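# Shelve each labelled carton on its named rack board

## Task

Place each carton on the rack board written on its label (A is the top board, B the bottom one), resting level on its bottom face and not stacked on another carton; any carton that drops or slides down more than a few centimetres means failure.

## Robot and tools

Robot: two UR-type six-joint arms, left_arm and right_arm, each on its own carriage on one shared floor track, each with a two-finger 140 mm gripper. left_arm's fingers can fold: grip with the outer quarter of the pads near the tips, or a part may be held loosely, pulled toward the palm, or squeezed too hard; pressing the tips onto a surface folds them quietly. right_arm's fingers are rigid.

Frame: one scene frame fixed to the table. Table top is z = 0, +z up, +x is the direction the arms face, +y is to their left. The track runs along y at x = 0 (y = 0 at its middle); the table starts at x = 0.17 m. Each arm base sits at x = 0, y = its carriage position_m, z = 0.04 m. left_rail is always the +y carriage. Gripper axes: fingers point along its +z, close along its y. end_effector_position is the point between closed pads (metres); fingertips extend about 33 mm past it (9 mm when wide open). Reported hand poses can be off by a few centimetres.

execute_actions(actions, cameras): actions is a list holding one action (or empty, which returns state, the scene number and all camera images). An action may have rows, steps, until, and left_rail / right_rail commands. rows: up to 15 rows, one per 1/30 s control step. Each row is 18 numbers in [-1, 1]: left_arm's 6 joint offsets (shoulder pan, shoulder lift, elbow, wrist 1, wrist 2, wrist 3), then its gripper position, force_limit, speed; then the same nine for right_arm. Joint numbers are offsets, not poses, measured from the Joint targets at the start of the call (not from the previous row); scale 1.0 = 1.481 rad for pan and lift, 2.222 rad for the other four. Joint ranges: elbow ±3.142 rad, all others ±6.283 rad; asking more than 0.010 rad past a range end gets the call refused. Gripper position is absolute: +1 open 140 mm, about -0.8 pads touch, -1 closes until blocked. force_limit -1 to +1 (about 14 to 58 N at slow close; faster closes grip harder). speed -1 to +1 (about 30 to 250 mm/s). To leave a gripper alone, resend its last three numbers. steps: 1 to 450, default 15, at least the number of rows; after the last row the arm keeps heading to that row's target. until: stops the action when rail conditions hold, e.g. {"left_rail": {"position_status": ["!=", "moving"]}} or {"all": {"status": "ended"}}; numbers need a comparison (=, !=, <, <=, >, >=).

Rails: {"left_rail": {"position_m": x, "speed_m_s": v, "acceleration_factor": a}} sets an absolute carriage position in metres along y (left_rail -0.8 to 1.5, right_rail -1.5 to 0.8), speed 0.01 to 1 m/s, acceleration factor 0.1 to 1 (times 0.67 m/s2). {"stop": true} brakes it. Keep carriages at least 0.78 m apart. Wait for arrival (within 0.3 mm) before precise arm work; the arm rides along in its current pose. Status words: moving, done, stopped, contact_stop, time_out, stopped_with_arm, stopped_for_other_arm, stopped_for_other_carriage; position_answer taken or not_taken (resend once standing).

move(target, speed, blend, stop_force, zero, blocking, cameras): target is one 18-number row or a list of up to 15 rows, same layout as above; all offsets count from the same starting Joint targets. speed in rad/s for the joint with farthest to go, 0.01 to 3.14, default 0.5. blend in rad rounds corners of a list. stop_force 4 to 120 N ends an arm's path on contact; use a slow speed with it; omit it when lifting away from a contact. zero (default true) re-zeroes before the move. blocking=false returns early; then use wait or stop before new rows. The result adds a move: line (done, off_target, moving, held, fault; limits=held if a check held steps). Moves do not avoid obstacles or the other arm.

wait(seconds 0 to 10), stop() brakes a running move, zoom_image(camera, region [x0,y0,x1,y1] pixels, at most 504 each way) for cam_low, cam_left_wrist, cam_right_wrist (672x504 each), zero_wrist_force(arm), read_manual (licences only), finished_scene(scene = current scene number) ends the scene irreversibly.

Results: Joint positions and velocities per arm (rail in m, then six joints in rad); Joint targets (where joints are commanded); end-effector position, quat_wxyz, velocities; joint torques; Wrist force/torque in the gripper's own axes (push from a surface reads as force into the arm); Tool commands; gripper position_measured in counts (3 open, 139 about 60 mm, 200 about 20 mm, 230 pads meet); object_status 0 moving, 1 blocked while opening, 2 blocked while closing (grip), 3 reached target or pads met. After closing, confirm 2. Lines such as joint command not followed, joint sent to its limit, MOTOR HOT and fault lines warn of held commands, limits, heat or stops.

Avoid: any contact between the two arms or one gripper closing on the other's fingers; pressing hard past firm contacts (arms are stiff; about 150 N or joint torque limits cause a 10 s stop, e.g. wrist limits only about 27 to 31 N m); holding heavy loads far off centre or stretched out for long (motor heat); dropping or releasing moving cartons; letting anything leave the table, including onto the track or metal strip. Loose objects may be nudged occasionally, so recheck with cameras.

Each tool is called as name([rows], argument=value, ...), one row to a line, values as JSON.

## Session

execute_actions(actions=[])

Scene clock: 0.00 s.
left_arm: end_effector_position=(+0.3563, +0.7786, +0.5790) position_measured=3 object_status=3 end_effector_quat_wxyz=(+0.000, +0.000, +1.000, +0.000) | right_arm: end_effector_position=(+0.3563, -0.6214, +0.5790) position_measured=3 object_status=3 end_effector_quat_wxyz=(+0.000, +0.000, +1.000, +0.000)
Joint positions: left_arm=[0.7 -0.281 -2.157 1.821 -1.235 -1.571 -0.28] | right_arm=[-0.7 -0.28 -2.157 1.821 -1.235 -1.571 -0.28]
Joint velocities: within noise
Joint torques (N m): no reading
Wrist force (N): no reading
Wrist torque (N m): no reading
Wrist force, peak (N): no reading
Joint targets: left_arm=[0.700 -0.281 -2.157 1.821 -1.235 -1.571 -0.280] | right_arm=[-0.700 -0.280 -2.157 1.821 -1.235 -1.571 -0.280]
Tool commands: left_gripper/position=+1.0 left_gripper/force_limit=+1.0 left_gripper/speed=+1.0 right_gripper/position=+1.0 right_gripper/force_limit=+1.0 right_gripper/speed=+1.0
left_rail: position_m=0.700 position_status=done
right_rail: position_m=-0.700 position_status=done

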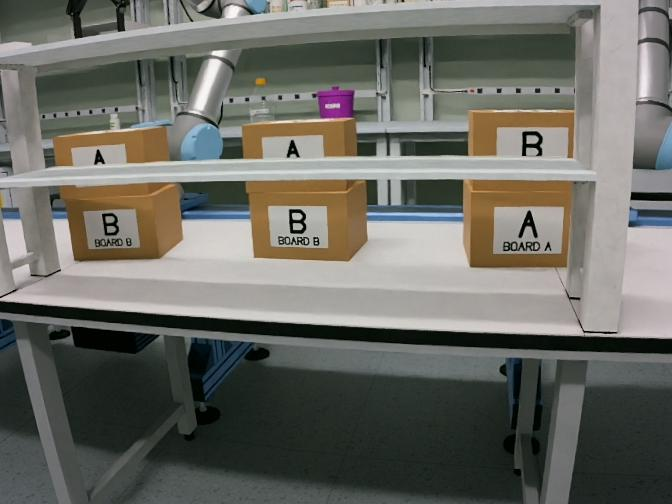

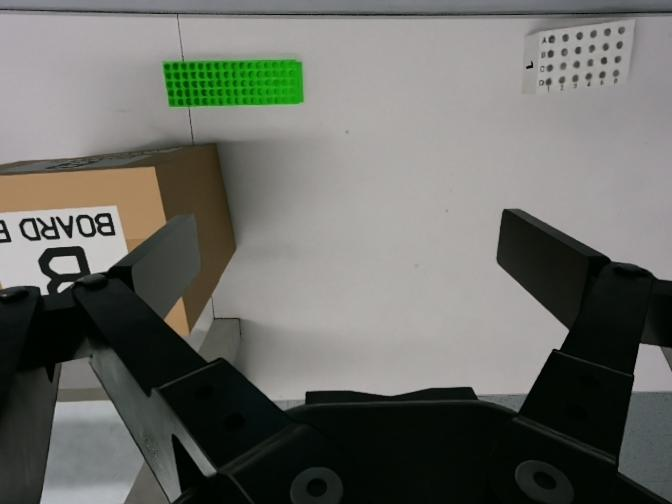

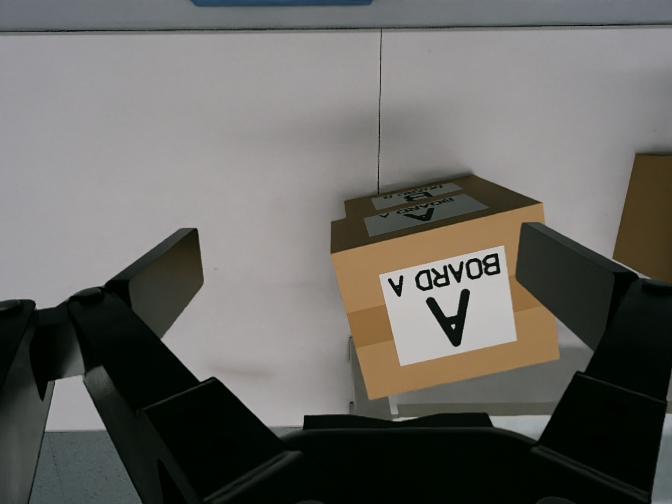

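execute_actions([
  {"left_rail":{"position_m":0.36},"right_rail":{"position_m":-0.5},"steps":150,"until":{"all":{"status":"ended"}}},
], cameras=["cam_left_wrist","cam_right_wrist"])

execute_actions([
  {"left_rail":{"position_m":-0.1},"right_rail":{"position_m":-1.0},"steps":150,"until":{"all":{"status":"ended"}}},
], cameras=["cam_left_wrist","cam_right_wrist"])

Scene clock: 8.90 s.
left_arm: end_effector_position=(+0.3563, +0.4386, +0.5790) position_measured=3 object_status=3 end_effector_quat_wxyz=(+0.000, +0.000, +1.000, +0.000) | right_arm: end_effector_position=(+0.3563, -0.4214, +0.5790) position_measured=3 object_status=3 end_effector_quat_wxyz=(+0.000, +0.000, +1.000, +0.000)
Joint positions: left_arm=[0.36 -0.281 -2.157 1.821 -1.235 -1.571 -0.28] | right_arm=[-0.5 -0.28 -2.157 1.821 -1.235 -1.571 -0.28]
Joint torques (N m): left_arm=[-0.91 1.35 -51.6 -3.73 0.22 0.17] | right_arm=[-1.62 1.84 -43.44 -4.69 0.17 0.37]
Wrist force (N): left_arm=[0.0 -0.3 0.1] | right_arm=[0.2 -0.2 0.1]
Wrist torque (N m): left_arm=[-0.06 0.00 0.00] | right_arm=[-0.04 -0.05 0.00]
Wrist force, peak (N): left_arm=[-0.1 1.7 0.0] | right_arm=[0.1 -2.1 0.0]
Joint targets: left_arm=[0.360 -0.281 -2.157 1.821 -1.235 -1.571 -0.280] | right_arm=[-0.500 -0.280 -2.157 1.821 -1.235 -1.571 -0.280]
Tool commands: left_gripper/position=+1.0 left_gripper/force_limit=+1.0 left_gripper/speed=+1.0 right_gripper/position=+1.0 right_gripper/force_limit=+1.0 right_gripper/speed=+1.0
left_rail: position_m=0.360 position_status=done
right_rail: position_m=-0.500 position_status=done
camera_calibration:
cam_left_wrist: T_world_to_cam=[[0.00214105, 0.999833, 0.0181292, -0.440739], [0.941022, -0.00814831, 0.338248, -0.531466], [0.338339, 0.0163358, -0.940882, 0.599787], [0, 0, 0, 1]] pos_world=[0.298133, 0.426537, 0.752087]
cam_right_wrist: T_world_to_cam=[[0.0224336, 0.999667, 0.0127834, 0.41289], [0.95045, -0.0252913, 0.309847, -0.526971], [0.310067, 0.00519896, -0.950701, 0.618189], [0, 0, 0, 1]] pos_world=[0.299918, -0.429294, 0.745714]
Images, in order (width x height): cam_left_wrist 672x504, cam_right_wrist 672x504.

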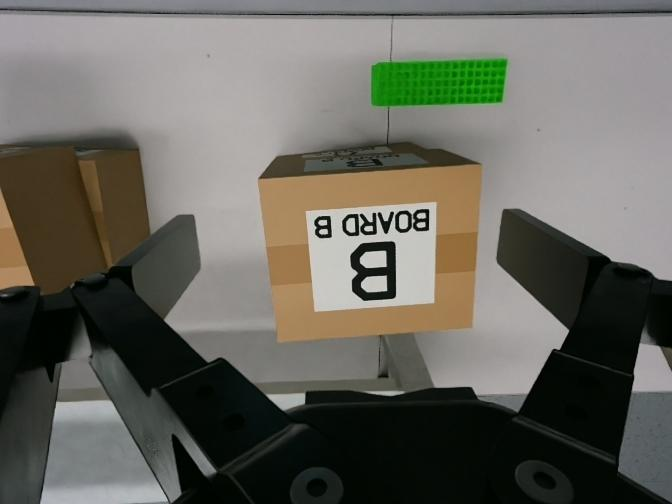

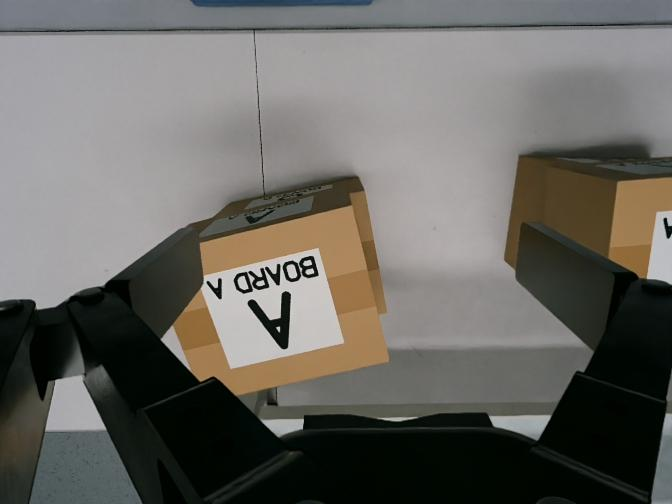

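Scene clock: 10.90 s.
left_arm: end_effector_position=(+0.3563, +0.1207, +0.5790) position_measured=3 object_status=3 end_effector_quat_wxyz=(+0.000, +0.000, +1.000, +0.000) | right_arm: end_effector_position=(+0.3563, -0.9214, +0.5790) position_measured=3 object_status=3 end_effector_quat_wxyz=(+0.000, +0.000, +1.000, +0.000)
Joint positions: left_arm=[0.042 -0.281 -2.157 1.821 -1.235 -1.571 -0.28] | right_arm=[-1 -0.28 -2.157 1.821 -1.235 -1.571 -0.28]
Joint torques (N m): left_arm=[-1.95 2.98 -50.07 -3.74 0.31 0.3] | right_arm=[-1.74 4.22 -43.71 -4.62 0.13 0.41]
Wrist force (N): left_arm=[-0.2 -0.2 0.2] | right_arm=[0.1 -0.1 0.0]
Wrist torque (N m): left_arm=[-0.05 0.05 0.01] | right_arm=[-0.03 -0.02 0.00]
Wrist force, peak (N): left_arm=[0.3 -5.5 0.1] | right_arm=[0.2 1.9 0.1]
Joint targets: left_arm=[0.042 -0.281 -2.157 1.821 -1.235 -1.571 -0.280] | right_arm=[-1.000 -0.280 -2.157 1.821 -1.235 -1.571 -0.280]
Tool commands: left_gripper/position=+1.0 left_gripper/force_limit=+1.0 left_gripper/speed=+1.0 right_gripper/position=+1.0 right_gripper/force_limit=+1.0 right_gripper/speed=+1.0
left_rail: position_m=0.042 position_status=stopped_for_other_carriage position_answer=taken
right_rail: position_m=-1.000 position_status=done
camera_calibration:
cam_left_wrist: T_world_to_cam=[[0.00214105, 0.999833, 0.0181292, -0.122892], [0.941022, -0.00814831, 0.338248, -0.534056], [0.338339, 0.0163358, -0.940882, 0.60498], [0, 0, 0, 1]] pos_world=[0.298133, 0.108637, 0.752087]
cam_right_wrist: T_world_to_cam=[[0.0224336, 0.999667, 0.0127834, 0.912723], [0.95045, -0.0252913, 0.309847, -0.539617], [0.310067, 0.00519896, -0.950701, 0.620788], [0, 0, 0, 1]] pos_world=[0.299918, -0.929294, 0.745714]
Images, in order (width x height): cam_left_wrist 672x504, cam_right_wrist 672x504.

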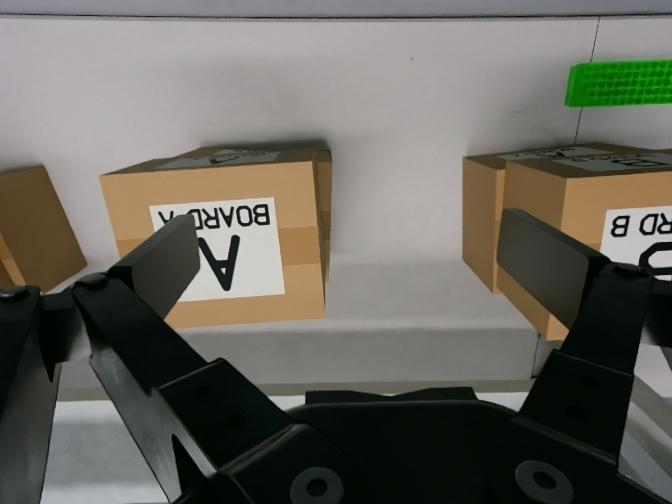

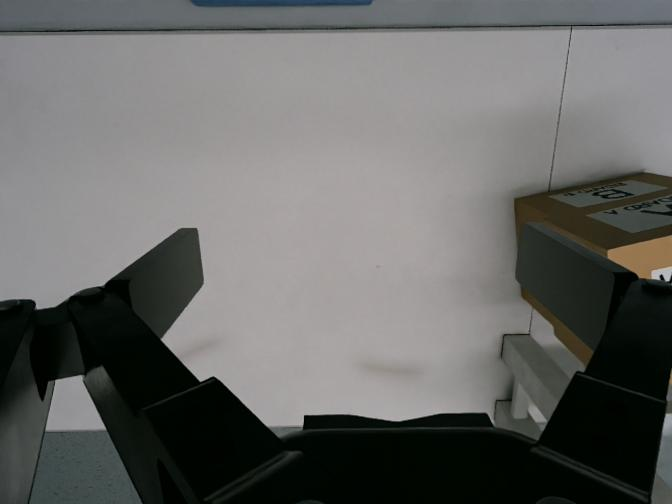

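move(target=[0.1897,0.0176,0.1238,0.5711,-1,0.833,-1,-1,-1,0.189,0.0176,0.1238,0.5711,1,-0.581,-1,-1,-1], speed=0.9)

execute_actions([
  {"right_rail":{"position_m":-1.129,"speed_m_s":0.4},"steps":90,"until":{"all":{"status":"ended"}}},
])

execute_actions([
  {"left_rail":{"position_m":-0.2245,"speed_m_s":0.4},"steps":90,"until":{"all":{"status":"ended"}}},
])

move(target=[0,0.2687,0.2149,-0.3936,0,0,-1,-1,-1,0,0.2687,0.2149,-0.3936,0,0,-1,-1,-1], cameras=["all"])

Scene clock: 49.10 s.
left_arm: end_effector_position=(+0.4524, -0.0544, +0.6400) position_measured=230 object_status=3 end_effector_quat_wxyz=(+0.226, -0.226, +0.670, -0.670) | right_arm: end_effector_position=(+0.4525, -0.5552, +0.6400) position_measured=230 object_status=3 end_effector_quat_wxyz=(+0.227, +0.226, +0.670, +0.670)
Joint positions: left_arm=[0.042 0.001 -2.131 2.096 0.034 -3.793 1.57] | right_arm=[-1 -0.001 -2.131 2.096 0.034 0.651 -1.571]
Joint torques (N m): left_arm=[12.71 21.6 -40.84 1.04 -2.94 2.18] | right_arm=[10.21 13.75 -34.82 1.58 3.37 -2.13]
Wrist force (N): left_arm=[-0.7 1.6 0.0] | right_arm=[0.4 0.8 0.5]
Wrist torque (N m): left_arm=[-0.02 0.19 0.18] | right_arm=[0.35 -0.28 0.20]
Wrist force, peak (N): left_arm=[-1.6 2.9 -1.1] | right_arm=[0.3 -4.2 -1.1]
Joint targets: left_arm=[0.042 0.001 -2.131 2.096 0.034 -3.793 1.570] | right_arm=[-1.000 -0.001 -2.131 2.096 0.034 0.651 -1.571]
left_rail: position_m=0.042 position_status=stopped_for_other_carriage position_answer=taken
right_rail: position_m=-1.000 position_status=done
move: done

Scene clock: 50.27 s.
left_arm: end_effector_position=(+0.4524, -0.0544, +0.6400) position_measured=230 object_status=3 end_effector_quat_wxyz=(+0.226, -0.226, +0.670, -0.670) | right_arm: end_effector_position=(+0.4525, -0.6842, +0.6400) position_measured=230 object_status=3 end_effector_quat_wxyz=(+0.227, +0.226, +0.670, +0.670)
Joint positions: left_arm=[0.042 0.001 -2.131 2.096 0.034 -3.793 1.57] | right_arm=[-1.129 -0.001 -2.131 2.096 0.034 0.651 -1.571]
Joint torques (N m): left_arm=[11.77 22.61 -41.15 0.95 -2.3 2.43] | right_arm=[9.08 14.14 -37.15 1.21 2.72 -2.15]
Wrist force (N): left_arm=[-0.9 1.6 -0.1] | right_arm=[0.5 0.7 0.3]
Wrist torque (N m): left_arm=[-0.02 0.22 0.18] | right_arm=[0.34 -0.29 0.20]
Wrist force, peak (N): left_arm=[-0.6 1.8 -0.2] | right_arm=[1.8 0.6 2.3]
Joint targets: left_arm=[0.042 0.001 -2.131 2.096 0.034 -3.793 1.570] | right_arm=[-1.129 -0.001 -2.131 2.096 0.034 0.651 -1.571]
Tool commands: left_gripper/position=-1.0 left_gripper/force_limit=-1.0 left_gripper/speed=-1.0 right_gripper/position=-1.0 right_gripper/force_limit=-1.0 right_gripper/speed=-1.0
left_rail: position_m=0.042 position_status=stopped_for_other_carriage position_answer=taken
right_rail: position_m=-1.129 speed_m_s=0.40 position_status=done

Scene clock: 51.80 s.
left_arm: end_effector_position=(+0.4524, -0.3210, +0.6400) position_measured=230 object_status=3 end_effector_quat_wxyz=(+0.226, -0.226, +0.670, -0.670) | right_arm: end_effector_position=(+0.4525, -0.6842, +0.6400) position_measured=230 object_status=3 end_effector_quat_wxyz=(+0.227, +0.226, +0.670, +0.670)
Joint positions: left_arm=[-0.224 0.001 -2.131 2.096 0.034 -3.793 1.57] | right_arm=[-1.129 -0.001 -2.131 2.096 0.034 0.651 -1.571]
Joint torques (N m): left_arm=[11.18 19.77 -41.88 0.46 -0.61 2.39] | right_arm=[6.82 13.92 -40.11 0.11 0.98 -2.3]
Wrist force (N): left_arm=[-0.5 1.2 -0.2] | right_arm=[0.2 0.8 0.5]
Wrist torque (N m): left_arm=[-0.10 0.14 0.18] | right_arm=[0.36 -0.23 0.20]
Wrist force, peak (N): left_arm=[-2.2 1.6 -1.6] | right_arm=[0.7 1.0 0.5]
Joint targets: left_arm=[-0.225 0.001 -2.131 2.096 0.034 -3.793 1.570] | right_arm=[-1.129 -0.001 -2.131 2.096 0.034 0.651 -1.571]
Tool commands: left_gripper/position=-1.0 left_gripper/force_limit=-1.0 left_gripper/speed=-1.0 right_gripper/position=-1.0 right_gripper/force_limit=-1.0 right_gripper/speed=-1.0
left_rail: position_m=-0.224 position_m_goal=-0.225 speed_m_s=0.40 position_status=done
right_rail: position_m=-1.129 speed_m_s=0.40 position_status=done

Scene clock: 63.43 s.
left_arm: end_effector_position=(+0.5115, -0.3211, +0.3480) position_measured=230 object_status=3 end_effector_quat_wxyz=(+0.227, -0.225, +0.670, -0.670) | right_arm: end_effector_position=(+0.4982, -0.6842, +0.3024) position_measured=230 object_status=3 end_effector_quat_wxyz=(+0.227, +0.226, +0.670, +0.670)
Joint positions: left_arm=[-0.224 0 -1.816 2.47 -0.658 -3.792 1.57] | right_arm=[-1.129 -0.001 -1.763 2.538 -0.775 0.651 -1.571]
Joint torques (N m): left_arm=[0.95 -16.75 -40.58 -1.65 0.27 -0.25] | right_arm=[-9.01 -4.07 -23.32 -5.59 -2.17 -1.61]
Wrist force (N): left_arm=[11.5 -31.1 -5.0] | right_arm=[0.5 0.4 1.2]
Wrist torque (N m): left_arm=[-7.99 -2.77 -0.23] | right_arm=[0.32 -0.29 0.26]
Wrist force, peak (N): left_arm=[54.0 -147.6 -13.1] | right_arm=[1.3 2.9 -0.4]
Joint targets: left_arm=[-0.225 0.000 -1.816 2.470 -0.658 -3.792 1.570] | right_arm=[-1.129 -0.001 -1.763 2.538 -0.775 0.651 -1.571]
Tool commands: left_gripper/position=-1.0 left_gripper/force_limit=-1.0 left_gripper/speed=-1.0 right_gripper/position=-1.0 right_gripper/force_limit=-1.0 right_gripper/speed=-1.0
FORCE FAULT: contact force on the left arm reached its limit, and that arm stopped for 10 seconds. The contact can be on any part of that arm, not only on its tool. That arm's remaining commands of this call were not run. That arm's target is now where it stood when the stop ended, not its last command. That arm accepts commands again.
left_rail: position_m=-0.224 position_m_goal=-0.225 speed_m_s=0.40 position_status=done
right_rail: position_m=-1.129 speed_m_s=0.40 position_status=done
move: fault (left_arm), off_target (right_arm; braked at the fault stop of left_arm); left_arm: the wrist 1 is farthest, 0.182 rad from its target; right_arm: the wrist 1 is farthest, 0.066 rad from its target
camera_calibration:
cam_left_wrist: T_world_to_cam=[[-0.00597732, 0.0155097, -0.999862, 0.364965], [0.54357, 0.839307, 0.00976967, -0.0157876], [0.839342, -0.543437, -0.0134474, -0.416398], [0, 0, 0, 1]] pos_world=[0.360263, -0.218696, 0.359469]
cam_right_wrist: T_world_to_cam=[[0.00957729, -0.0233924, 0.99968, -0.316093], [0.567794, -0.8228, -0.0246931, -0.836601], [0.823115, 0.567849, 0.00540185, 0.152906], [0, 0, 0, 1]] pos_world=[0.352185, -0.782577, 0.294507]

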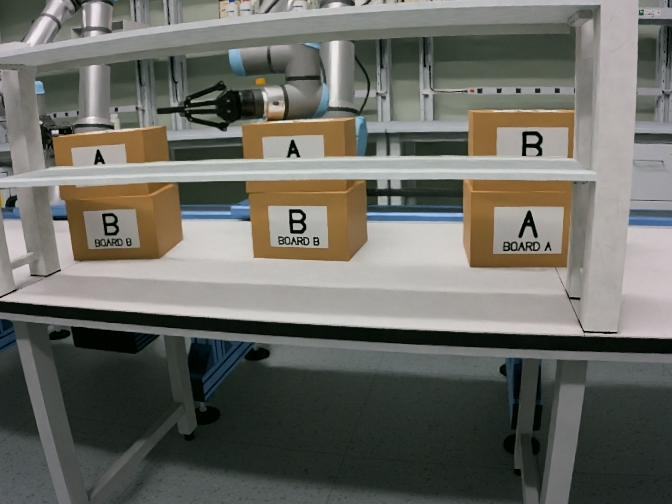

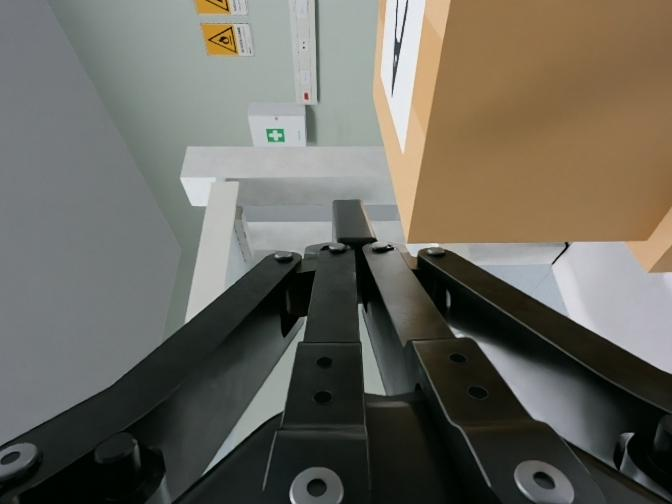

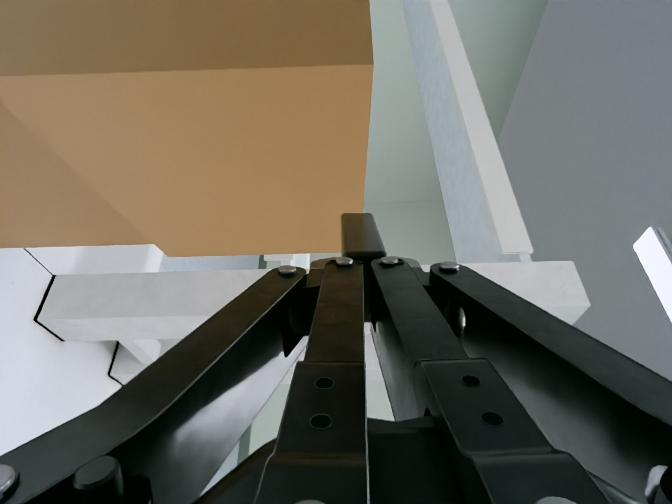

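move(target=[0,-0.2127,-0.1683,0.3114,0,0,-1,-1,-1,0,-0.2485,-0.1989,0.3641,0,0,-1,-1,-1])

execute_actions([
  {"left_rail":{"position_m":0.2605,"speed_m_s":0.5},"right_rail":{"position_m":-0.639,"speed_m_s":0.5},"steps":120,"until":{"all":{"status":"ended"}}},
])

Scene clock: 78.50 s.
left_arm: end_effector_position=(+0.4522, -0.3211, +0.6396) position_measured=230 object_status=3 end_effector_quat_wxyz=(+0.226, -0.226, +0.670, -0.670) | right_arm: end_effector_position=(+0.4526, -0.6842, +0.6401) position_measured=230 object_status=3 end_effector_quat_wxyz=(+0.227, +0.226, +0.670, +0.670)
Joint positions: left_arm=[-0.224 0 -2.131 2.097 0.033 -3.792 1.57] | right_arm=[-1.129 -0.001 -2.131 2.096 0.034 0.651 -1.571]
Joint torques (N m): left_arm=[-1.63 -23.09 -62.49 0.75 -0.19 -0.1] | right_arm=[-12.47 -11.46 -51.12 1.38 -2.26 -1.42]
Wrist force (N): left_arm=[-0.4 1.3 -0.1] | right_arm=[0.4 0.9 0.1]
Wrist torque (N m): left_arm=[-0.08 0.11 0.18] | right_arm=[0.38 -0.28 0.20]
Wrist force, peak (N): left_arm=[11.4 -31.4 -5.2] | right_arm=[1.6 2.7 -0.2]
Joint targets: left_arm=[-0.225 0.000 -2.131 2.097 0.034 -3.792 1.570] | right_arm=[-1.129 -0.001 -2.131 2.096 0.034 0.651 -1.571]
left_rail: position_m=-0.224 position_m_goal=-0.225 speed_m_s=0.40 position_status=done
right_rail: position_m=-1.129 speed_m_s=0.40 position_status=done
move: done

Scene clock: 80.50 s.
left_arm: end_effector_position=(+0.4522, +0.1639, +0.6397) position_measured=230 object_status=3 end_effector_quat_wxyz=(+0.226, -0.226, +0.670, -0.670) | right_arm: end_effector_position=(+0.4525, -0.1942, +0.6403) position_measured=230 object_status=3 end_effector_quat_wxyz=(+0.227, +0.226, +0.670, +0.670)
Joint positions: left_arm=[0.26 0 -2.131 2.097 0.034 -3.792 1.57] | right_arm=[-0.639 -0.001 -2.131 2.096 0.034 0.651 -1.571]
Joint torques (N m): left_arm=[-0.33 -20.14 -56.14 0.95 -0.02 -0.32] | right_arm=[-12.55 -10.42 -46.27 0.42 -2.11 -1.42]
Wrist force (N): left_arm=[-0.7 1.4 -0.1] | right_arm=[0.3 0.7 0.1]
Wrist torque (N m): left_arm=[-0.05 0.19 0.19] | right_arm=[0.34 -0.25 0.20]
Wrist force, peak (N): left_arm=[-1.6 1.5 -1.0] | right_arm=[1.4 1.1 1.3]
Joint targets: left_arm=[0.260 0.000 -2.131 2.097 0.034 -3.792 1.570] | right_arm=[-0.639 -0.001 -2.131 2.096 0.034 0.651 -1.571]
Tool commands: left_gripper/position=-1.0 left_gripper/force_limit=-1.0 left_gripper/speed=-1.0 right_gripper/position=-1.0 right_gripper/force_limit=-1.0 right_gripper/speed=-1.0
left_rail: position_m=0.260 speed_m_s=0.50 position_status=done
right_rail: position_m=-0.639 speed_m_s=0.50 position_status=done

move([
  [0,0.0021,0.1421,-0.143,0,0,-1,-1,-1,0,0.0021,0.1421,-0.143,0,0,-1,-1,-1],
  [0,0.1818,0.2522,-0.3729,0,0,-1,-1,-1,0,0.1818,0.2522,-0.3729,0,0,-1,-1,-1],
], blend=0.03, speed=0.4, stop_force=25)

zero_wrist_force(arm="left_arm")

zero_wrist_force(arm="right_arm")

execute_actions([
  {"left_rail":{"position_m":0.23,"speed_m_s":0.03},"right_rail":{"position_m":-0.608,"speed_m_s":0.03},"steps":120,"until":{"all":{"status":"ended"}}},
], cameras=["cam_left_wrist","cam_right_wrist"])

Scene clock: 94.93 s.
left_arm: end_effector_position=(+0.4308, +0.1639, +0.2796) position_measured=230 object_status=3 end_effector_quat_wxyz=(+0.226, -0.226, +0.670, -0.670) | right_arm: end_effector_position=(+0.4315, -0.1942, +0.2800) position_measured=230 object_status=3 end_effector_quat_wxyz=(+0.227, +0.226, +0.670, +0.670)
Joint positions: left_arm=[0.261 0 -1.862 2.657 -0.795 -3.792 1.57] | right_arm=[-0.639 -0.001 -1.861 2.656 -0.794 0.651 -1.571]
Joint torques (N m): left_arm=[-0.5 12.48 -25.97 -4.71 -0.53 0.01] | right_arm=[-10.83 4.28 -22.42 -5.59 -2.29 -1.26]
Wrist force (N): left_arm=[-0.8 1.5 0.5] | right_arm=[0.5 1.1 0.8]
Wrist torque (N m): left_arm=[-0.02 0.19 0.18] | right_arm=[0.48 -0.29 0.26]
Wrist force, peak (N): left_arm=[-0.4 3.1 0.5] | right_arm=[0.6 3.1 0.6]
Joint targets: left_arm=[0.260 0.000 -1.862 2.657 -0.795 -3.792 1.570] | right_arm=[-0.639 -0.001 -1.861 2.656 -0.794 0.651 -1.571]
left_rail: position_m=0.261 position_m_goal=0.260 speed_m_s=0.50 position_status=done
right_rail: position_m=-0.639 speed_m_s=0.50 position_status=done
move: done

Wrist force sensor zeroed.

Wrist force sensor zeroed.

Scene clock: 96.27 s.
left_arm: end_effector_position=(+0.4308, +0.1334, +0.2796) position_measured=230 object_status=3 end_effector_quat_wxyz=(+0.226, -0.226, +0.670, -0.670) | right_arm: end_effector_position=(+0.4315, -0.1632, +0.2800) position_measured=230 object_status=3 end_effector_quat_wxyz=(+0.227, +0.226, +0.670, +0.670)
Joint positions: left_arm=[0.23 0 -1.862 2.657 -0.795 -3.792 1.57] | right_arm=[-0.608 -0.001 -1.861 2.656 -0.794 0.651 -1.571]
Joint torques (N m): left_arm=[-0.14 12.81 -26.87 -4.41 -0.24 0.07] | right_arm=[-13.76 6.11 -21.85 -5.5 -2.18 -1.15]
Wrist force (N, zeroed by zero_wrist_force): left_arm=[-0.8 -0.6 -1.2] | right_arm=[-0.4 -0.1 -0.1]
Wrist torque (N m, zeroed by zero_wrist_force): left_arm=[-0.06 -0.04 0.00] | right_arm=[-0.02 0.09 0.00]
Wrist force, peak (N, zeroed by zero_wrist_force): left_arm=[-0.8 -0.6 -1.2] | right_arm=[-0.9 0.0 -1.0]
Joint targets: left_arm=[0.230 0.000 -1.862 2.657 -0.795 -3.792 1.570] | right_arm=[-0.608 -0.001 -1.861 2.656 -0.794 0.651 -1.571]
Tool commands: left_gripper/position=-1.0 left_gripper/force_limit=-1.0 left_gripper/speed=-1.0 right_gripper/position=-1.0 right_gripper/force_limit=-1.0 right_gripper/speed=-1.0
left_rail: position_m=0.230 speed_m_s=0.03 position_status=done
right_rail: position_m=-0.608 speed_m_s=0.03 position_status=done
camera_calibration:
cam_left_wrist: T_world_to_cam=[[-0.00994211, 0.0154269, -0.999832, 0.290754], [0.543608, 0.839306, 0.00754457, -0.352087], [0.839281, -0.543441, -0.0167307, -0.10161], [0, 0, 0, 1]] pos_world=[0.279567, 0.235804, 0.291661]
cam_right_wrist: T_world_to_cam=[[0.00965929, -0.0233352, 0.999681, -0.280882], [0.567792, -0.822802, -0.0246926, -0.370603], [0.823116, 0.567849, 0.00530184, -0.0878933], [0, 0, 0, 1]] pos_world=[0.285485, -0.261577, 0.272107]
Images, in order (width x height): cam_left_wrist 672x504, cam_right_wrist 672x504.

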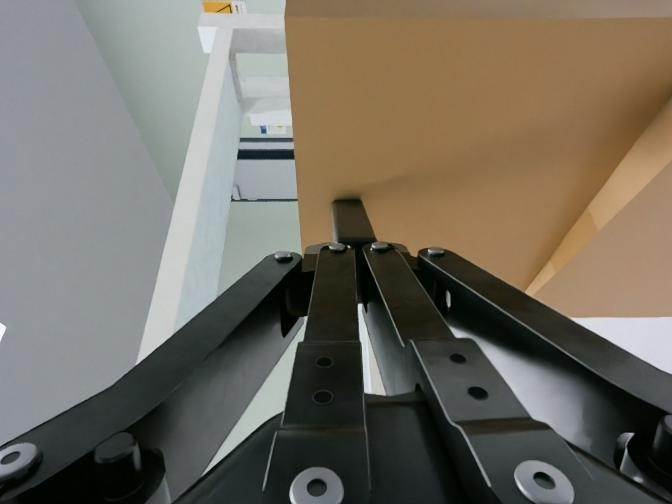

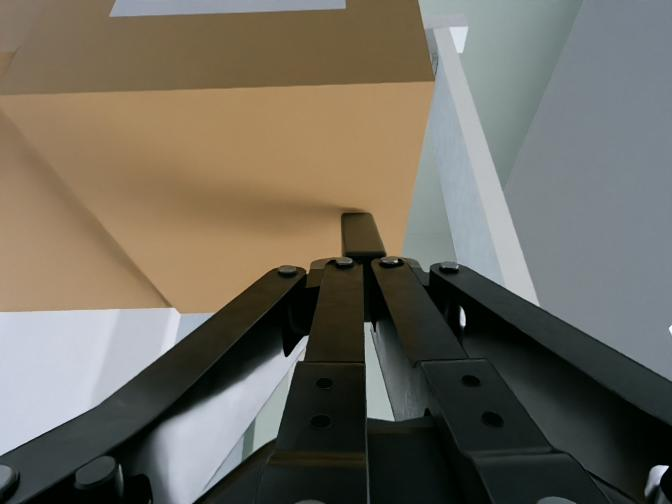

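execute_actions([
  {"right_rail":{"position_m":-0.600},"steps":60,"until":{"right_rail":{"position_status":["!=","moving"]}}},
])

Scene clock: 135.87 s.
left_arm: end_effector_position=(+0.4308, +0.1334, +0.2796) position_measured=230 object_status=3 end_effector_quat_wxyz=(+0.226, -0.226, +0.670, -0.670) | right_arm: end_effector_position=(+0.4315, -0.1552, +0.2800) position_measured=230 object_status=3 end_effector_quat_wxyz=(+0.227, +0.226, +0.670, +0.670)
Joint positions: left_arm=[0.23 0 -1.862 2.657 -0.795 -3.792 1.57] | right_arm=[-0.6 -0.001 -1.861 2.656 -0.794 0.651 -1.571]
Joint torques (N m): left_arm=[-1.18 11.5 -27.96 -4.05 -0.32 0.14] | right_arm=[-6.61 4.61 -26.89 -5.15 -2.23 -1.31]
Wrist force (N, zeroed by zero_wrist_force): left_arm=[-1.1 -2.8 -5.6] | right_arm=[-4.3 2.6 -9.4]
Wrist torque (N m, zeroed by zero_wrist_force): left_arm=[0.10 0.00 -0.03] | right_arm=[-0.02 0.02 0.02]
Wrist force, peak (N, zeroed by zero_wrist_force): left_arm=[-1.2 -4.1 -8.0] | right_arm=[-7.9 1.5 -11.4]
Joint targets: left_arm=[0.230 0.000 -1.862 2.657 -0.795 -3.792 1.570] | right_arm=[-0.600 -0.001 -1.861 2.656 -0.794 0.651 -1.571]
Tool commands: left_gripper/position=-1.0 left_gripper/force_limit=-1.0 left_gripper/speed=-1.0 right_gripper/position=-1.0 right_gripper/force_limit=-1.0 right_gripper/speed=-1.0
left_rail: position_m=0.230 speed_m_s=0.03 position_status=done
right_rail: position_m=-0.600 speed_m_s=0.03 position_status=done

execute_actions([
  {"right_rail":{"position_m":-0.595},"steps":45,"until":{"right_rail":{"position_status":["!=","moving"]}}},
])

wait(seconds=0.3)

Scene clock: 139.40 s.
left_arm: end_effector_position=(+0.4308, +0.1334, +0.2796) position_measured=230 object_status=3 end_effector_quat_wxyz=(+0.226, -0.227, +0.670, -0.670) | right_arm: end_effector_position=(+0.4315, -0.1502, +0.2800) position_measured=230 object_status=3 end_effector_quat_wxyz=(+0.227, +0.226, +0.670, +0.670)
Joint positions: left_arm=[0.23 0.001 -1.862 2.657 -0.795 -3.792 1.57] | right_arm=[-0.595 -0.001 -1.861 2.656 -0.794 0.651 -1.571]
Joint torques (N m): left_arm=[-17.88 12.47 -33.11 -1.7 12.38 -0.46] | right_arm=[15.06 4.09 -36.23 -4.8 -8.1 -1.21]
Wrist force (N, zeroed by zero_wrist_force): left_arm=[-33.7 -3.8 -47.2] | right_arm=[-39.1 3.6 -51.9]
Wrist torque (N m, zeroed by zero_wrist_force): left_arm=[0.07 -0.84 -0.04] | right_arm=[-0.13 -0.37 0.04]
Wrist force, peak (N, zeroed by zero_wrist_force): left_arm=[-34.1 -4.4 -47.2] | right_arm=[-38.9 3.5 -52.1]
Joint targets: left_arm=[0.230 0.000 -1.862 2.657 -0.795 -3.792 1.570] | right_arm=[-0.595 -0.001 -1.861 2.656 -0.794 0.651 -1.571]
Tool commands: left_gripper/position=-1.0 left_gripper/force_limit=-1.0 left_gripper/speed=-1.0 right_gripper/position=-1.0 right_gripper/force_limit=-1.0 right_gripper/speed=-1.0
left_rail: position_m=0.230 speed_m_s=0.03 position_status=done
right_rail: position_m=-0.595 speed_m_s=0.03 position_status=done

Scene clock: 139.70 s.
left_arm: end_effector_position=(+0.4308, +0.1334, +0.2796) position_measured=230 object_status=3 end_effector_quat_wxyz=(+0.226, -0.226, +0.670, -0.670) | right_arm: end_effector_position=(+0.4315, -0.1502, +0.2800) position_measured=230 object_status=3 end_effector_quat_wxyz=(+0.227, +0.226, +0.670, +0.670)
Joint positions: left_arm=[0.23 0.001 -1.862 2.657 -0.795 -3.792 1.57] | right_arm=[-0.595 -0.001 -1.861 2.656 -0.794 0.651 -1.571]
Joint torques (N m): left_arm=[-30.41 13.09 -32.73 -1.34 17.91 -0.28] | right_arm=[13.66 4.54 -36.64 -4.88 -13.02 -0.93]
Wrist force (N, zeroed by zero_wrist_force): left_arm=[-33.8 -3.5 -47.7] | right_arm=[-39.1 3.5 -52.5]
Wrist torque (N m, zeroed by zero_wrist_force): left_arm=[0.08 -0.83 -0.04] | right_arm=[-0.09 -0.42 0.03]
Wrist force, peak (N, zeroed by zero_wrist_force): left_arm=[-34.1 -4.4 -47.7] | right_arm=[-39.1 3.7 -52.5]
Joint targets: left_arm=[0.230 0.000 -1.862 2.657 -0.795 -3.792 1.570] | right_arm=[-0.595 -0.001 -1.861 2.656 -0.794 0.651 -1.571]
Tool commands: left_gripper/position=-1.0 left_gripper/force_limit=-1.0 left_gripper/speed=-1.0 right_gripper/position=-1.0 right_gripper/force_limit=-1.0 right_gripper/speed=-1.0
left_rail: position_m=0.230 speed_m_s=0.03 position_status=done
right_rail: position_m=-0.595 speed_m_s=0.03 position_status=done
wait: 0.30 s

execute_actions([
  {"right_rail":{"position_m":-0.594},"steps":30},
])

move([
  [0,-0.0862,-0.0333,0.0907,0,0,-1,-1,-1,0,-0.0862,-0.0333,0.0907,0,0,-1,-1,-1],
  [0,-0.1436,-0.0701,0.1658,0,0,-1,-1,-1,0,-0.1436,-0.0701,0.1658,0,0,-1,-1,-1],
  [0,-0.1795,-0.1104,0.2301,0,0,-1,-1,-1,0,-0.1795,-0.1104,0.2301,0,0,-1,-1,-1],
  [0,-0.2059,-0.1756,0.3128,0,0,-1,-1,-1,0,-0.2059,-0.1756,0.3128,0,0,-1,-1,-1],
  [0,-0.2086,-0.2450,0.3841,0,0,-1,-1,-1,0,-0.2086,-0.2450,0.3841,0,0,-1,-1,-1],
], speed=0.2, blend=0.02, cameras=["cam_low"])

Scene clock: 152.37 s.
left_arm: end_effector_position=(+0.4308, +0.1334, +0.2796) position_measured=230 object_status=3 end_effector_quat_wxyz=(+0.226, -0.226, +0.670, -0.670) | right_arm: end_effector_position=(+0.4315, -0.1492, +0.2800) position_measured=230 object_status=3 end_effector_quat_wxyz=(+0.227, +0.226, +0.670, +0.670)
Joint positions: left_arm=[0.23 0 -1.862 2.657 -0.795 -3.792 1.57] | right_arm=[-0.594 -0.001 -1.861 2.656 -0.794 0.651 -1.571]
Joint torques (N m): left_arm=[-41.67 12.2 -38.03 0.3 18.01 -0.08] | right_arm=[34.93 3.39 -27.33 -4.39 -20.08 -0.83]
Wrist force (N, zeroed by zero_wrist_force): left_arm=[-44.9 -4.9 -61.9] | right_arm=[-50.5 4.2 -65.9]
Wrist torque (N m, zeroed by zero_wrist_force): left_arm=[0.07 -1.04 -0.06] | right_arm=[-0.13 -0.58 0.04]
Wrist force, peak (N, zeroed by zero_wrist_force): left_arm=[-44.8 -4.8 -62.2] | right_arm=[-50.6 4.9 -68.4]
Joint targets: left_arm=[0.230 0.000 -1.862 2.657 -0.795 -3.792 1.570] | right_arm=[-0.594 -0.001 -1.861 2.656 -0.794 0.651 -1.571]
Tool commands: left_gripper/position=-1.0 left_gripper/force_limit=-1.0 left_gripper/speed=-1.0 right_gripper/position=-1.0 right_gripper/force_limit=-1.0 right_gripper/speed=-1.0
left_rail: position_m=0.230 speed_m_s=0.03 position_status=done
right_rail: position_m=-0.594 speed_m_s=0.03 position_status=done

Scene clock: 157.13 s.
left_arm: end_effector_position=(+0.4311, +0.1334, +0.6395) position_measured=230 object_status=3 end_effector_quat_wxyz=(+0.226, -0.226, +0.670, -0.670) | right_arm: end_effector_position=(+0.4314, -0.1492, +0.6401) position_measured=230 object_status=3 end_effector_quat_wxyz=(+0.226, +0.226, +0.670, +0.670)
Joint positions: left_arm=[0.23 0 -2.171 2.113 0.058 -3.792 1.57] | right_arm=[-0.594 -0.001 -2.17 2.112 0.059 0.651 -1.571]
Joint torques (N m): left_arm=[-40.15 -20.96 -69.85 -0.01 18.74 -0.28] | right_arm=[42.76 -11.93 -56.39 -0.17 -19.96 -0.89]
Wrist force (N, zeroed by zero_wrist_force): left_arm=[-45.4 7.0 -59.1] | right_arm=[-48.3 -7.4 -56.7]
Wrist torque (N m, zeroed by zero_wrist_force): left_arm=[-0.26 -1.09 0.02] | right_arm=[0.24 -0.59 -0.08]
Wrist force, peak (N, zeroed by zero_wrist_force): left_arm=[-44.8 -4.6 -62.1] | right_arm=[-50.3 4.0 -66.0]
Joint targets: left_arm=[0.230 0.000 -2.171 2.113 0.058 -3.792 1.570] | right_arm=[-0.594 -0.001 -2.170 2.112 0.059 0.651 -1.571]
left_rail: position_m=0.230 speed_m_s=0.03 position_status=done
right_rail: position_m=-0.594 speed_m_s=0.03 position_status=done
move: done
Images, in order (width x height): cam_low 672x504.

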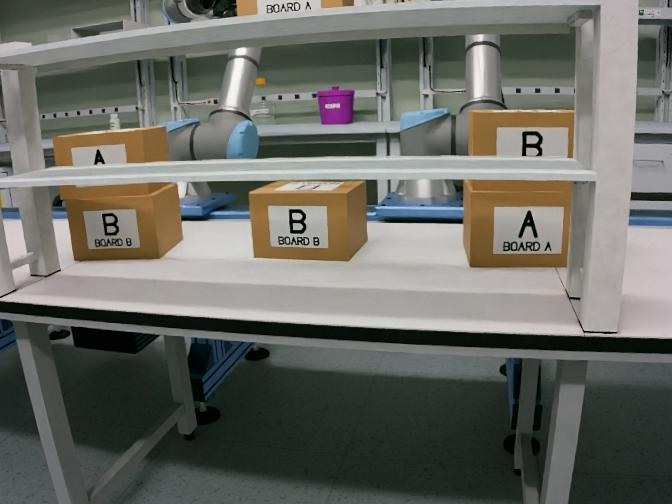

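move([
  [0,0.0742,-0.0219,-0.0275,0,0,-1,-1,-1,0,0.0742,-0.0219,-0.0275,0,0,-1,-1,-1],
  [0,0.1565,-0.0523,-0.0520,0,0,-1,-1,-1,0,0.1565,-0.0523,-0.0520,0,0,-1,-1,-1],
  [0,0.2741,-0.1074,-0.0752,0,0,-1,-1,-1,0,0.2741,-0.1074,-0.0752,0,0,-1,-1,-1],
  [0,0.4011,-0.1829,-0.0844,0,0,-1,-1,-1,0,0.4011,-0.1829,-0.0844,0,0,-1,-1,-1],
], speed=0.15, blend=0.02, stop_force=45)

move(target=[0,0.0105,0.0363,-0.0433,0,0,-1,-1,-1,0,0.0105,0.0363,-0.0433,0,0,-1,-1,-1], speed=0.04, stop_force=15, cameras=["cam_low","cam_left_wrist"])

Scene clock: 179.40 s.
left_arm: end_effector_position=(+0.7696, +0.1335, +0.6395) position_measured=230 object_status=3 end_effector_quat_wxyz=(+0.226, -0.226, +0.670, -0.670) | right_arm: end_effector_position=(+0.7700, -0.1494, +0.6400) position_measured=230 object_status=3 end_effector_quat_wxyz=(+0.226, +0.226, +0.670, +0.670)
Joint positions: left_arm=[0.23 0 -1.576 1.706 -0.129 -3.792 1.57] | right_arm=[-0.594 -0.001 -1.576 1.705 -0.128 0.651 -1.571]
Joint torques (N m): left_arm=[-43 -32.98 -67.85 -6.82 16.45 -0.58] | right_arm=[30.93 -41.96 -56.34 -8.17 -16.43 -0.53]
Wrist force (N, zeroed by zero_wrist_force): left_arm=[-31.0 8.1 -40.8] | right_arm=[-33.1 -8.0 -39.8]
Wrist torque (N m, zeroed by zero_wrist_force): left_arm=[-0.23 -0.77 0.02] | right_arm=[0.33 -0.49 -0.08]
Wrist force, peak (N, zeroed by zero_wrist_force): left_arm=[-44.8 6.5 -60.5] | right_arm=[-47.1 -9.1 -58.3]
Joint targets: left_arm=[0.230 0.000 -1.576 1.706 -0.129 -3.792 1.570] | right_arm=[-0.594 -0.001 -1.576 1.705 -0.128 0.651 -1.571]
left_rail: position_m=0.230 speed_m_s=0.03 position_status=done
right_rail: position_m=-0.594 speed_m_s=0.03 position_status=done
move: done

Scene clock: 182.23 s.
left_arm: end_effector_position=(+0.7701, +0.1335, +0.6098) position_measured=230 object_status=3 end_effector_quat_wxyz=(+0.226, -0.226, +0.670, -0.670) | right_arm: end_effector_position=(+0.7706, -0.1494, +0.6107) position_measured=230 object_status=3 end_effector_quat_wxyz=(+0.226, +0.226, +0.670, +0.670)
Joint positions: left_arm=[0.23 0 -1.568 1.75 -0.182 -3.792 1.57] | right_arm=[-0.594 -0.001 -1.568 1.749 -0.181 0.651 -1.571]
Joint torques (N m): left_arm=[-41.44 -69.55 -61.05 0.77 13.46 -0.3] | right_arm=[28.69 -61.44 -48.13 2.12 -14.07 -0.48]
Wrist force (N, zeroed by zero_wrist_force): left_arm=[-31.9 -0.2 -42.2] | right_arm=[-33.5 2.9 -38.4]
Wrist torque (N m, zeroed by zero_wrist_force): left_arm=[0.02 -0.77 0.01] | right_arm=[-0.16 -0.55 -0.03]
Wrist force, peak (N, zeroed by zero_wrist_force): left_arm=[-34.3 -15.1 -50.4] | right_arm=[-33.2 -6.1 -41.0]
Joint targets: left_arm=[0.230 0.000 -1.568 1.750 -0.182 -3.792 1.570] | right_arm=[-0.594 -0.001 -1.568 1.749 -0.181 0.651 -1.571]
left_rail: position_m=0.230 speed_m_s=0.03 position_status=done
right_rail: position_m=-0.594 speed_m_s=0.03 position_status=done
move: contact (left_arm, right_arm); left_arm: the wrist 1 is farthest, 0.043 rad from its target; right_arm: the wrist 1 is farthest, 0.044 rad from its target
camera_calibration:
cam_left_wrist: T_world_to_cam=[[-0.0100251, 0.015479, -0.99983, 0.624408], [0.543679, 0.839259, 0.00754171, -0.53914], [0.839233, -0.543511, -0.0168293, -0.38069], [0, 0, 0, 1]] pos_world=[0.618867, 0.235904, 0.621961]
Images, in order (width x height): cam_low 672x504, cam_left_wrist 672x504.

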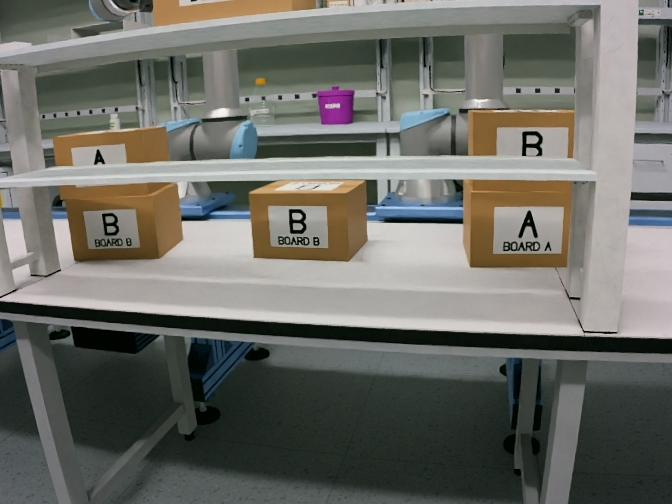

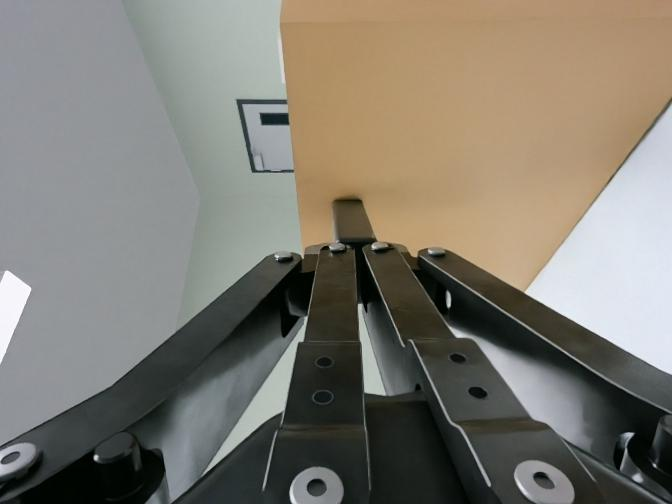

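move(target=[0,0.001,0.0036,-0.0043,0,0,-1,-1,-1,0,0.001,0.0036,-0.0043,0,0,-1,-1,-1], speed=0.03, stop_force=15)

execute_actions([
  {"left_rail":{"position_m":0.26,"acceleration_factor":1},"right_rail":{"position_m":-0.624,"acceleration_factor":1},"steps":90,"until":{"all":{"status":"ended"}}},
], cameras=["cam_left_wrist"])

Scene clock: 188.83 s.
left_arm: end_effector_position=(+0.7701, +0.1335, +0.6088) position_measured=230 object_status=3 end_effector_quat_wxyz=(+0.226, -0.226, +0.670, -0.670) | right_arm: end_effector_position=(+0.7705, -0.1494, +0.6066) position_measured=230 object_status=3 end_effector_quat_wxyz=(+0.227, +0.226, +0.670, +0.670)
Joint positions: left_arm=[0.23 0 -1.568 1.752 -0.185 -3.792 1.57] | right_arm=[-0.594 -0.001 -1.567 1.755 -0.188 0.651 -1.571]
Joint torques (N m): left_arm=[-40.56 -68.6 -58.24 1.68 13.04 -0.29] | right_arm=[28.19 -46.25 -41.21 3.7 -14.07 -0.43]
Wrist force (N, zeroed by zero_wrist_force): left_arm=[-33.1 -4.6 -42.7] | right_arm=[-30.6 15.4 -49.0]
Wrist torque (N m, zeroed by zero_wrist_force): left_arm=[0.01 -0.81 -0.04] | right_arm=[-0.56 -0.32 0.14]
Wrist force, peak (N, zeroed by zero_wrist_force): left_arm=[-31.4 -17.6 -51.2] | right_arm=[-29.7 23.7 -51.0]
Joint targets: left_arm=[0.230 0.000 -1.568 1.752 -0.185 -3.792 1.570] | right_arm=[-0.594 -0.001 -1.567 1.755 -0.188 0.651 -1.571]
left_rail: position_m=0.230 speed_m_s=0.03 position_status=done
right_rail: position_m=-0.594 speed_m_s=0.03 position_status=done
move: contact (left_arm, right_arm)

Scene clock: 190.13 s.
left_arm: end_effector_position=(+0.7701, +0.1635, +0.6088) position_measured=230 object_status=3 end_effector_quat_wxyz=(+0.226, -0.226, +0.670, -0.670) | right_arm: end_effector_position=(+0.7705, -0.1794, +0.6066) position_measured=230 object_status=3 end_effector_quat_wxyz=(+0.227, +0.226, +0.670, +0.670)
Joint positions: left_arm=[0.26 0 -1.568 1.752 -0.185 -3.792 1.57] | right_arm=[-0.624 -0.001 -1.567 1.755 -0.188 0.651 -1.571]
Joint torques (N m): left_arm=[11.87 -65.01 -41.92 -4.99 -1.53 -0.07] | right_arm=[-11.2 -50.33 -49.89 -5.61 3.01 -0.46]
Wrist force (N, zeroed by zero_wrist_force): left_arm=[0.3 -0.2 -0.2] | right_arm=[1.0 -2.1 0.9]
Wrist torque (N m, zeroed by zero_wrist_force): left_arm=[-0.05 -0.05 0.01] | right_arm=[-0.50 -0.28 -0.06]
Wrist force, peak (N, zeroed by zero_wrist_force): left_arm=[-32.9 -3.5 -42.6] | right_arm=[-30.3 14.7 -49.1]
Joint targets: left_arm=[0.260 0.000 -1.568 1.752 -0.185 -3.792 1.570] | right_arm=[-0.624 -0.001 -1.567 1.755 -0.188 0.651 -1.571]
Tool commands: left_gripper/position=-1.0 left_gripper/force_limit=-1.0 left_gripper/speed=-1.0 right_gripper/position=-1.0 right_gripper/force_limit=-1.0 right_gripper/speed=-1.0
left_rail: position_m=0.260 speed_m_s=0.03 position_status=done
right_rail: position_m=-0.624 speed_m_s=0.03 position_status=done
camera_calibration:
cam_left_wrist: T_world_to_cam=[[-0.00922015, 0.0154406, -0.999838, 0.622263], [0.543681, 0.839254, 0.00794702, -0.56456], [0.839241, -0.54352, -0.0161328, -0.364839], [0, 0, 0, 1]] pos_world=[0.618866, 0.265904, 0.620763]
Images, in order (width x height): cam_left_wrist 672x504.

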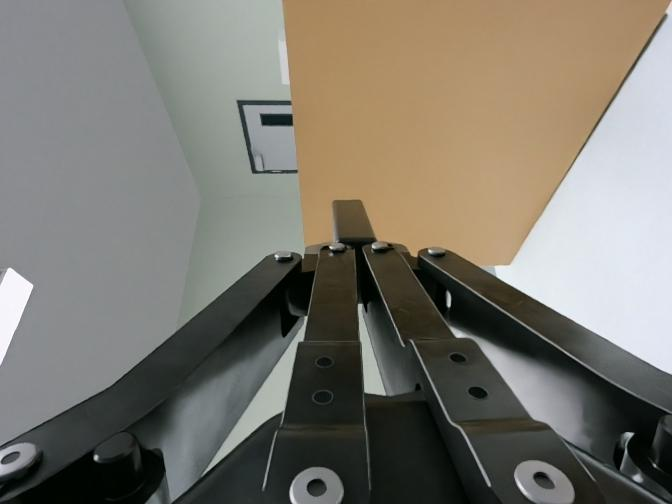

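move([
  [0,-0.1331,0.0549,0.0343,0,0,-1,-1,-1,0,-0.1331,0.0549,0.0343,0,0,-1,-1,-1],
  [0,-0.3801,0.1548,0.0986,0,0,-1,-1,-1,0,-0.3801,0.1548,0.0986,0,0,-1,-1,-1],
], speed=0.6, blend=0.03)

move(target=[0,-0.0176,-0.1238,-0.5711,1.0,-0.7066,-1,-1,-1,0,0,0,0,0,0,-1,-1,-1], speed=1.2, cameras=["cam_left_wrist"])

Scene clock: 200.10 s.
left_arm: end_effector_position=(+0.4522, +0.1634, +0.6398) position_measured=230 object_status=3 end_effector_quat_wxyz=(+0.226, -0.226, +0.670, -0.670) | right_arm: end_effector_position=(+0.4530, -0.1792, +0.6379) position_measured=230 object_status=3 end_effector_quat_wxyz=(+0.227, +0.226, +0.670, +0.670)
Joint positions: left_arm=[0.26 0.001 -2.131 2.096 0.034 -3.792 1.57] | right_arm=[-0.624 -0.001 -2.13 2.099 0.031 0.651 -1.571]
Joint torques (N m): left_arm=[5.77 -22.09 -39.84 0.79 -1.92 -0.54] | right_arm=[8.13 -7.82 -33.97 1.68 2.88 -0.53]
Wrist force (N, zeroed by zero_wrist_force): left_arm=[0.2 -0.2 -0.7] | right_arm=[0.9 -2.0 0.8]
Wrist torque (N m, zeroed by zero_wrist_force): left_arm=[-0.06 -0.02 0.00] | right_arm=[-0.51 -0.23 -0.07]
Wrist force, peak (N, zeroed by zero_wrist_force): left_arm=[2.7 0.1 -2.7] | right_arm=[3.8 -2.6 -1.0]
Joint targets: left_arm=[0.260 0.000 -2.131 2.096 0.034 -3.792 1.570] | right_arm=[-0.624 -0.001 -2.130 2.099 0.031 0.651 -1.571]
left_rail: position_m=0.260 speed_m_s=0.03 position_status=done
right_rail: position_m=-0.624 speed_m_s=0.03 position_status=done
move: done

Scene clock: 202.77 s.
left_arm: end_effector_position=(+0.3204, +0.4345, +0.5788) position_measured=230 object_status=3 end_effector_quat_wxyz=(+0.000, +0.000, +1.000, +0.000) | right_arm: end_effector_position=(+0.4529, -0.1792, +0.6379) position_measured=230 object_status=3 end_effector_quat_wxyz=(+0.227, +0.226, +0.670, +0.670)
Joint positions: left_arm=[0.26 0 -2.157 1.821 -1.235 -1.57 0] | right_arm=[-0.624 -0.001 -2.13 2.099 0.031 0.651 -1.571]
Joint torques (N m): left_arm=[-12.14 -17.16 -62.09 -8.37 2.57 -3.08] | right_arm=[7.34 -11.33 -34.87 1.53 2.98 -0.51]
Wrist force (N, zeroed by zero_wrist_force): left_arm=[0.7 -1.7 -0.2] | right_arm=[1.0 -2.2 0.5]
Wrist torque (N m, zeroed by zero_wrist_force): left_arm=[-0.04 -0.18 -0.17] | right_arm=[-0.53 -0.24 -0.06]
Wrist force, peak (N, zeroed by zero_wrist_force): left_arm=[3.9 0.5 0.1] | right_arm=[0.9 -2.6 0.6]
Joint targets: left_arm=[0.260 0.000 -2.157 1.821 -1.235 -1.570 0.000] | right_arm=[-0.624 -0.001 -2.130 2.099 0.031 0.651 -1.571]
left_rail: position_m=0.260 speed_m_s=0.03 position_status=done
right_rail: position_m=-0.624 speed_m_s=0.03 position_status=done
move: done
camera_calibration:
cam_left_wrist: T_world_to_cam=[[0.00210359, 0.999826, 0.0185363, -0.436755], [0.941205, -0.00824172, 0.337735, -0.497306], [0.337829, 0.016736, -0.941059, 0.612004], [0, 0, 0, 1]] pos_world=[0.262233, 0.422337, 0.751985]
Images, in order (width x height): cam_left_wrist 672x504.

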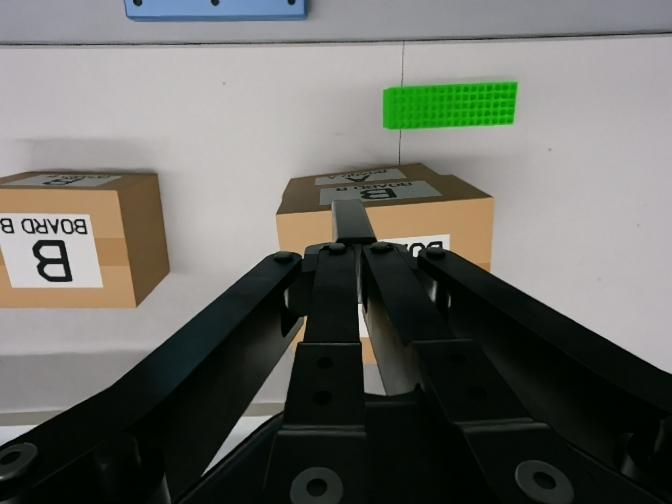

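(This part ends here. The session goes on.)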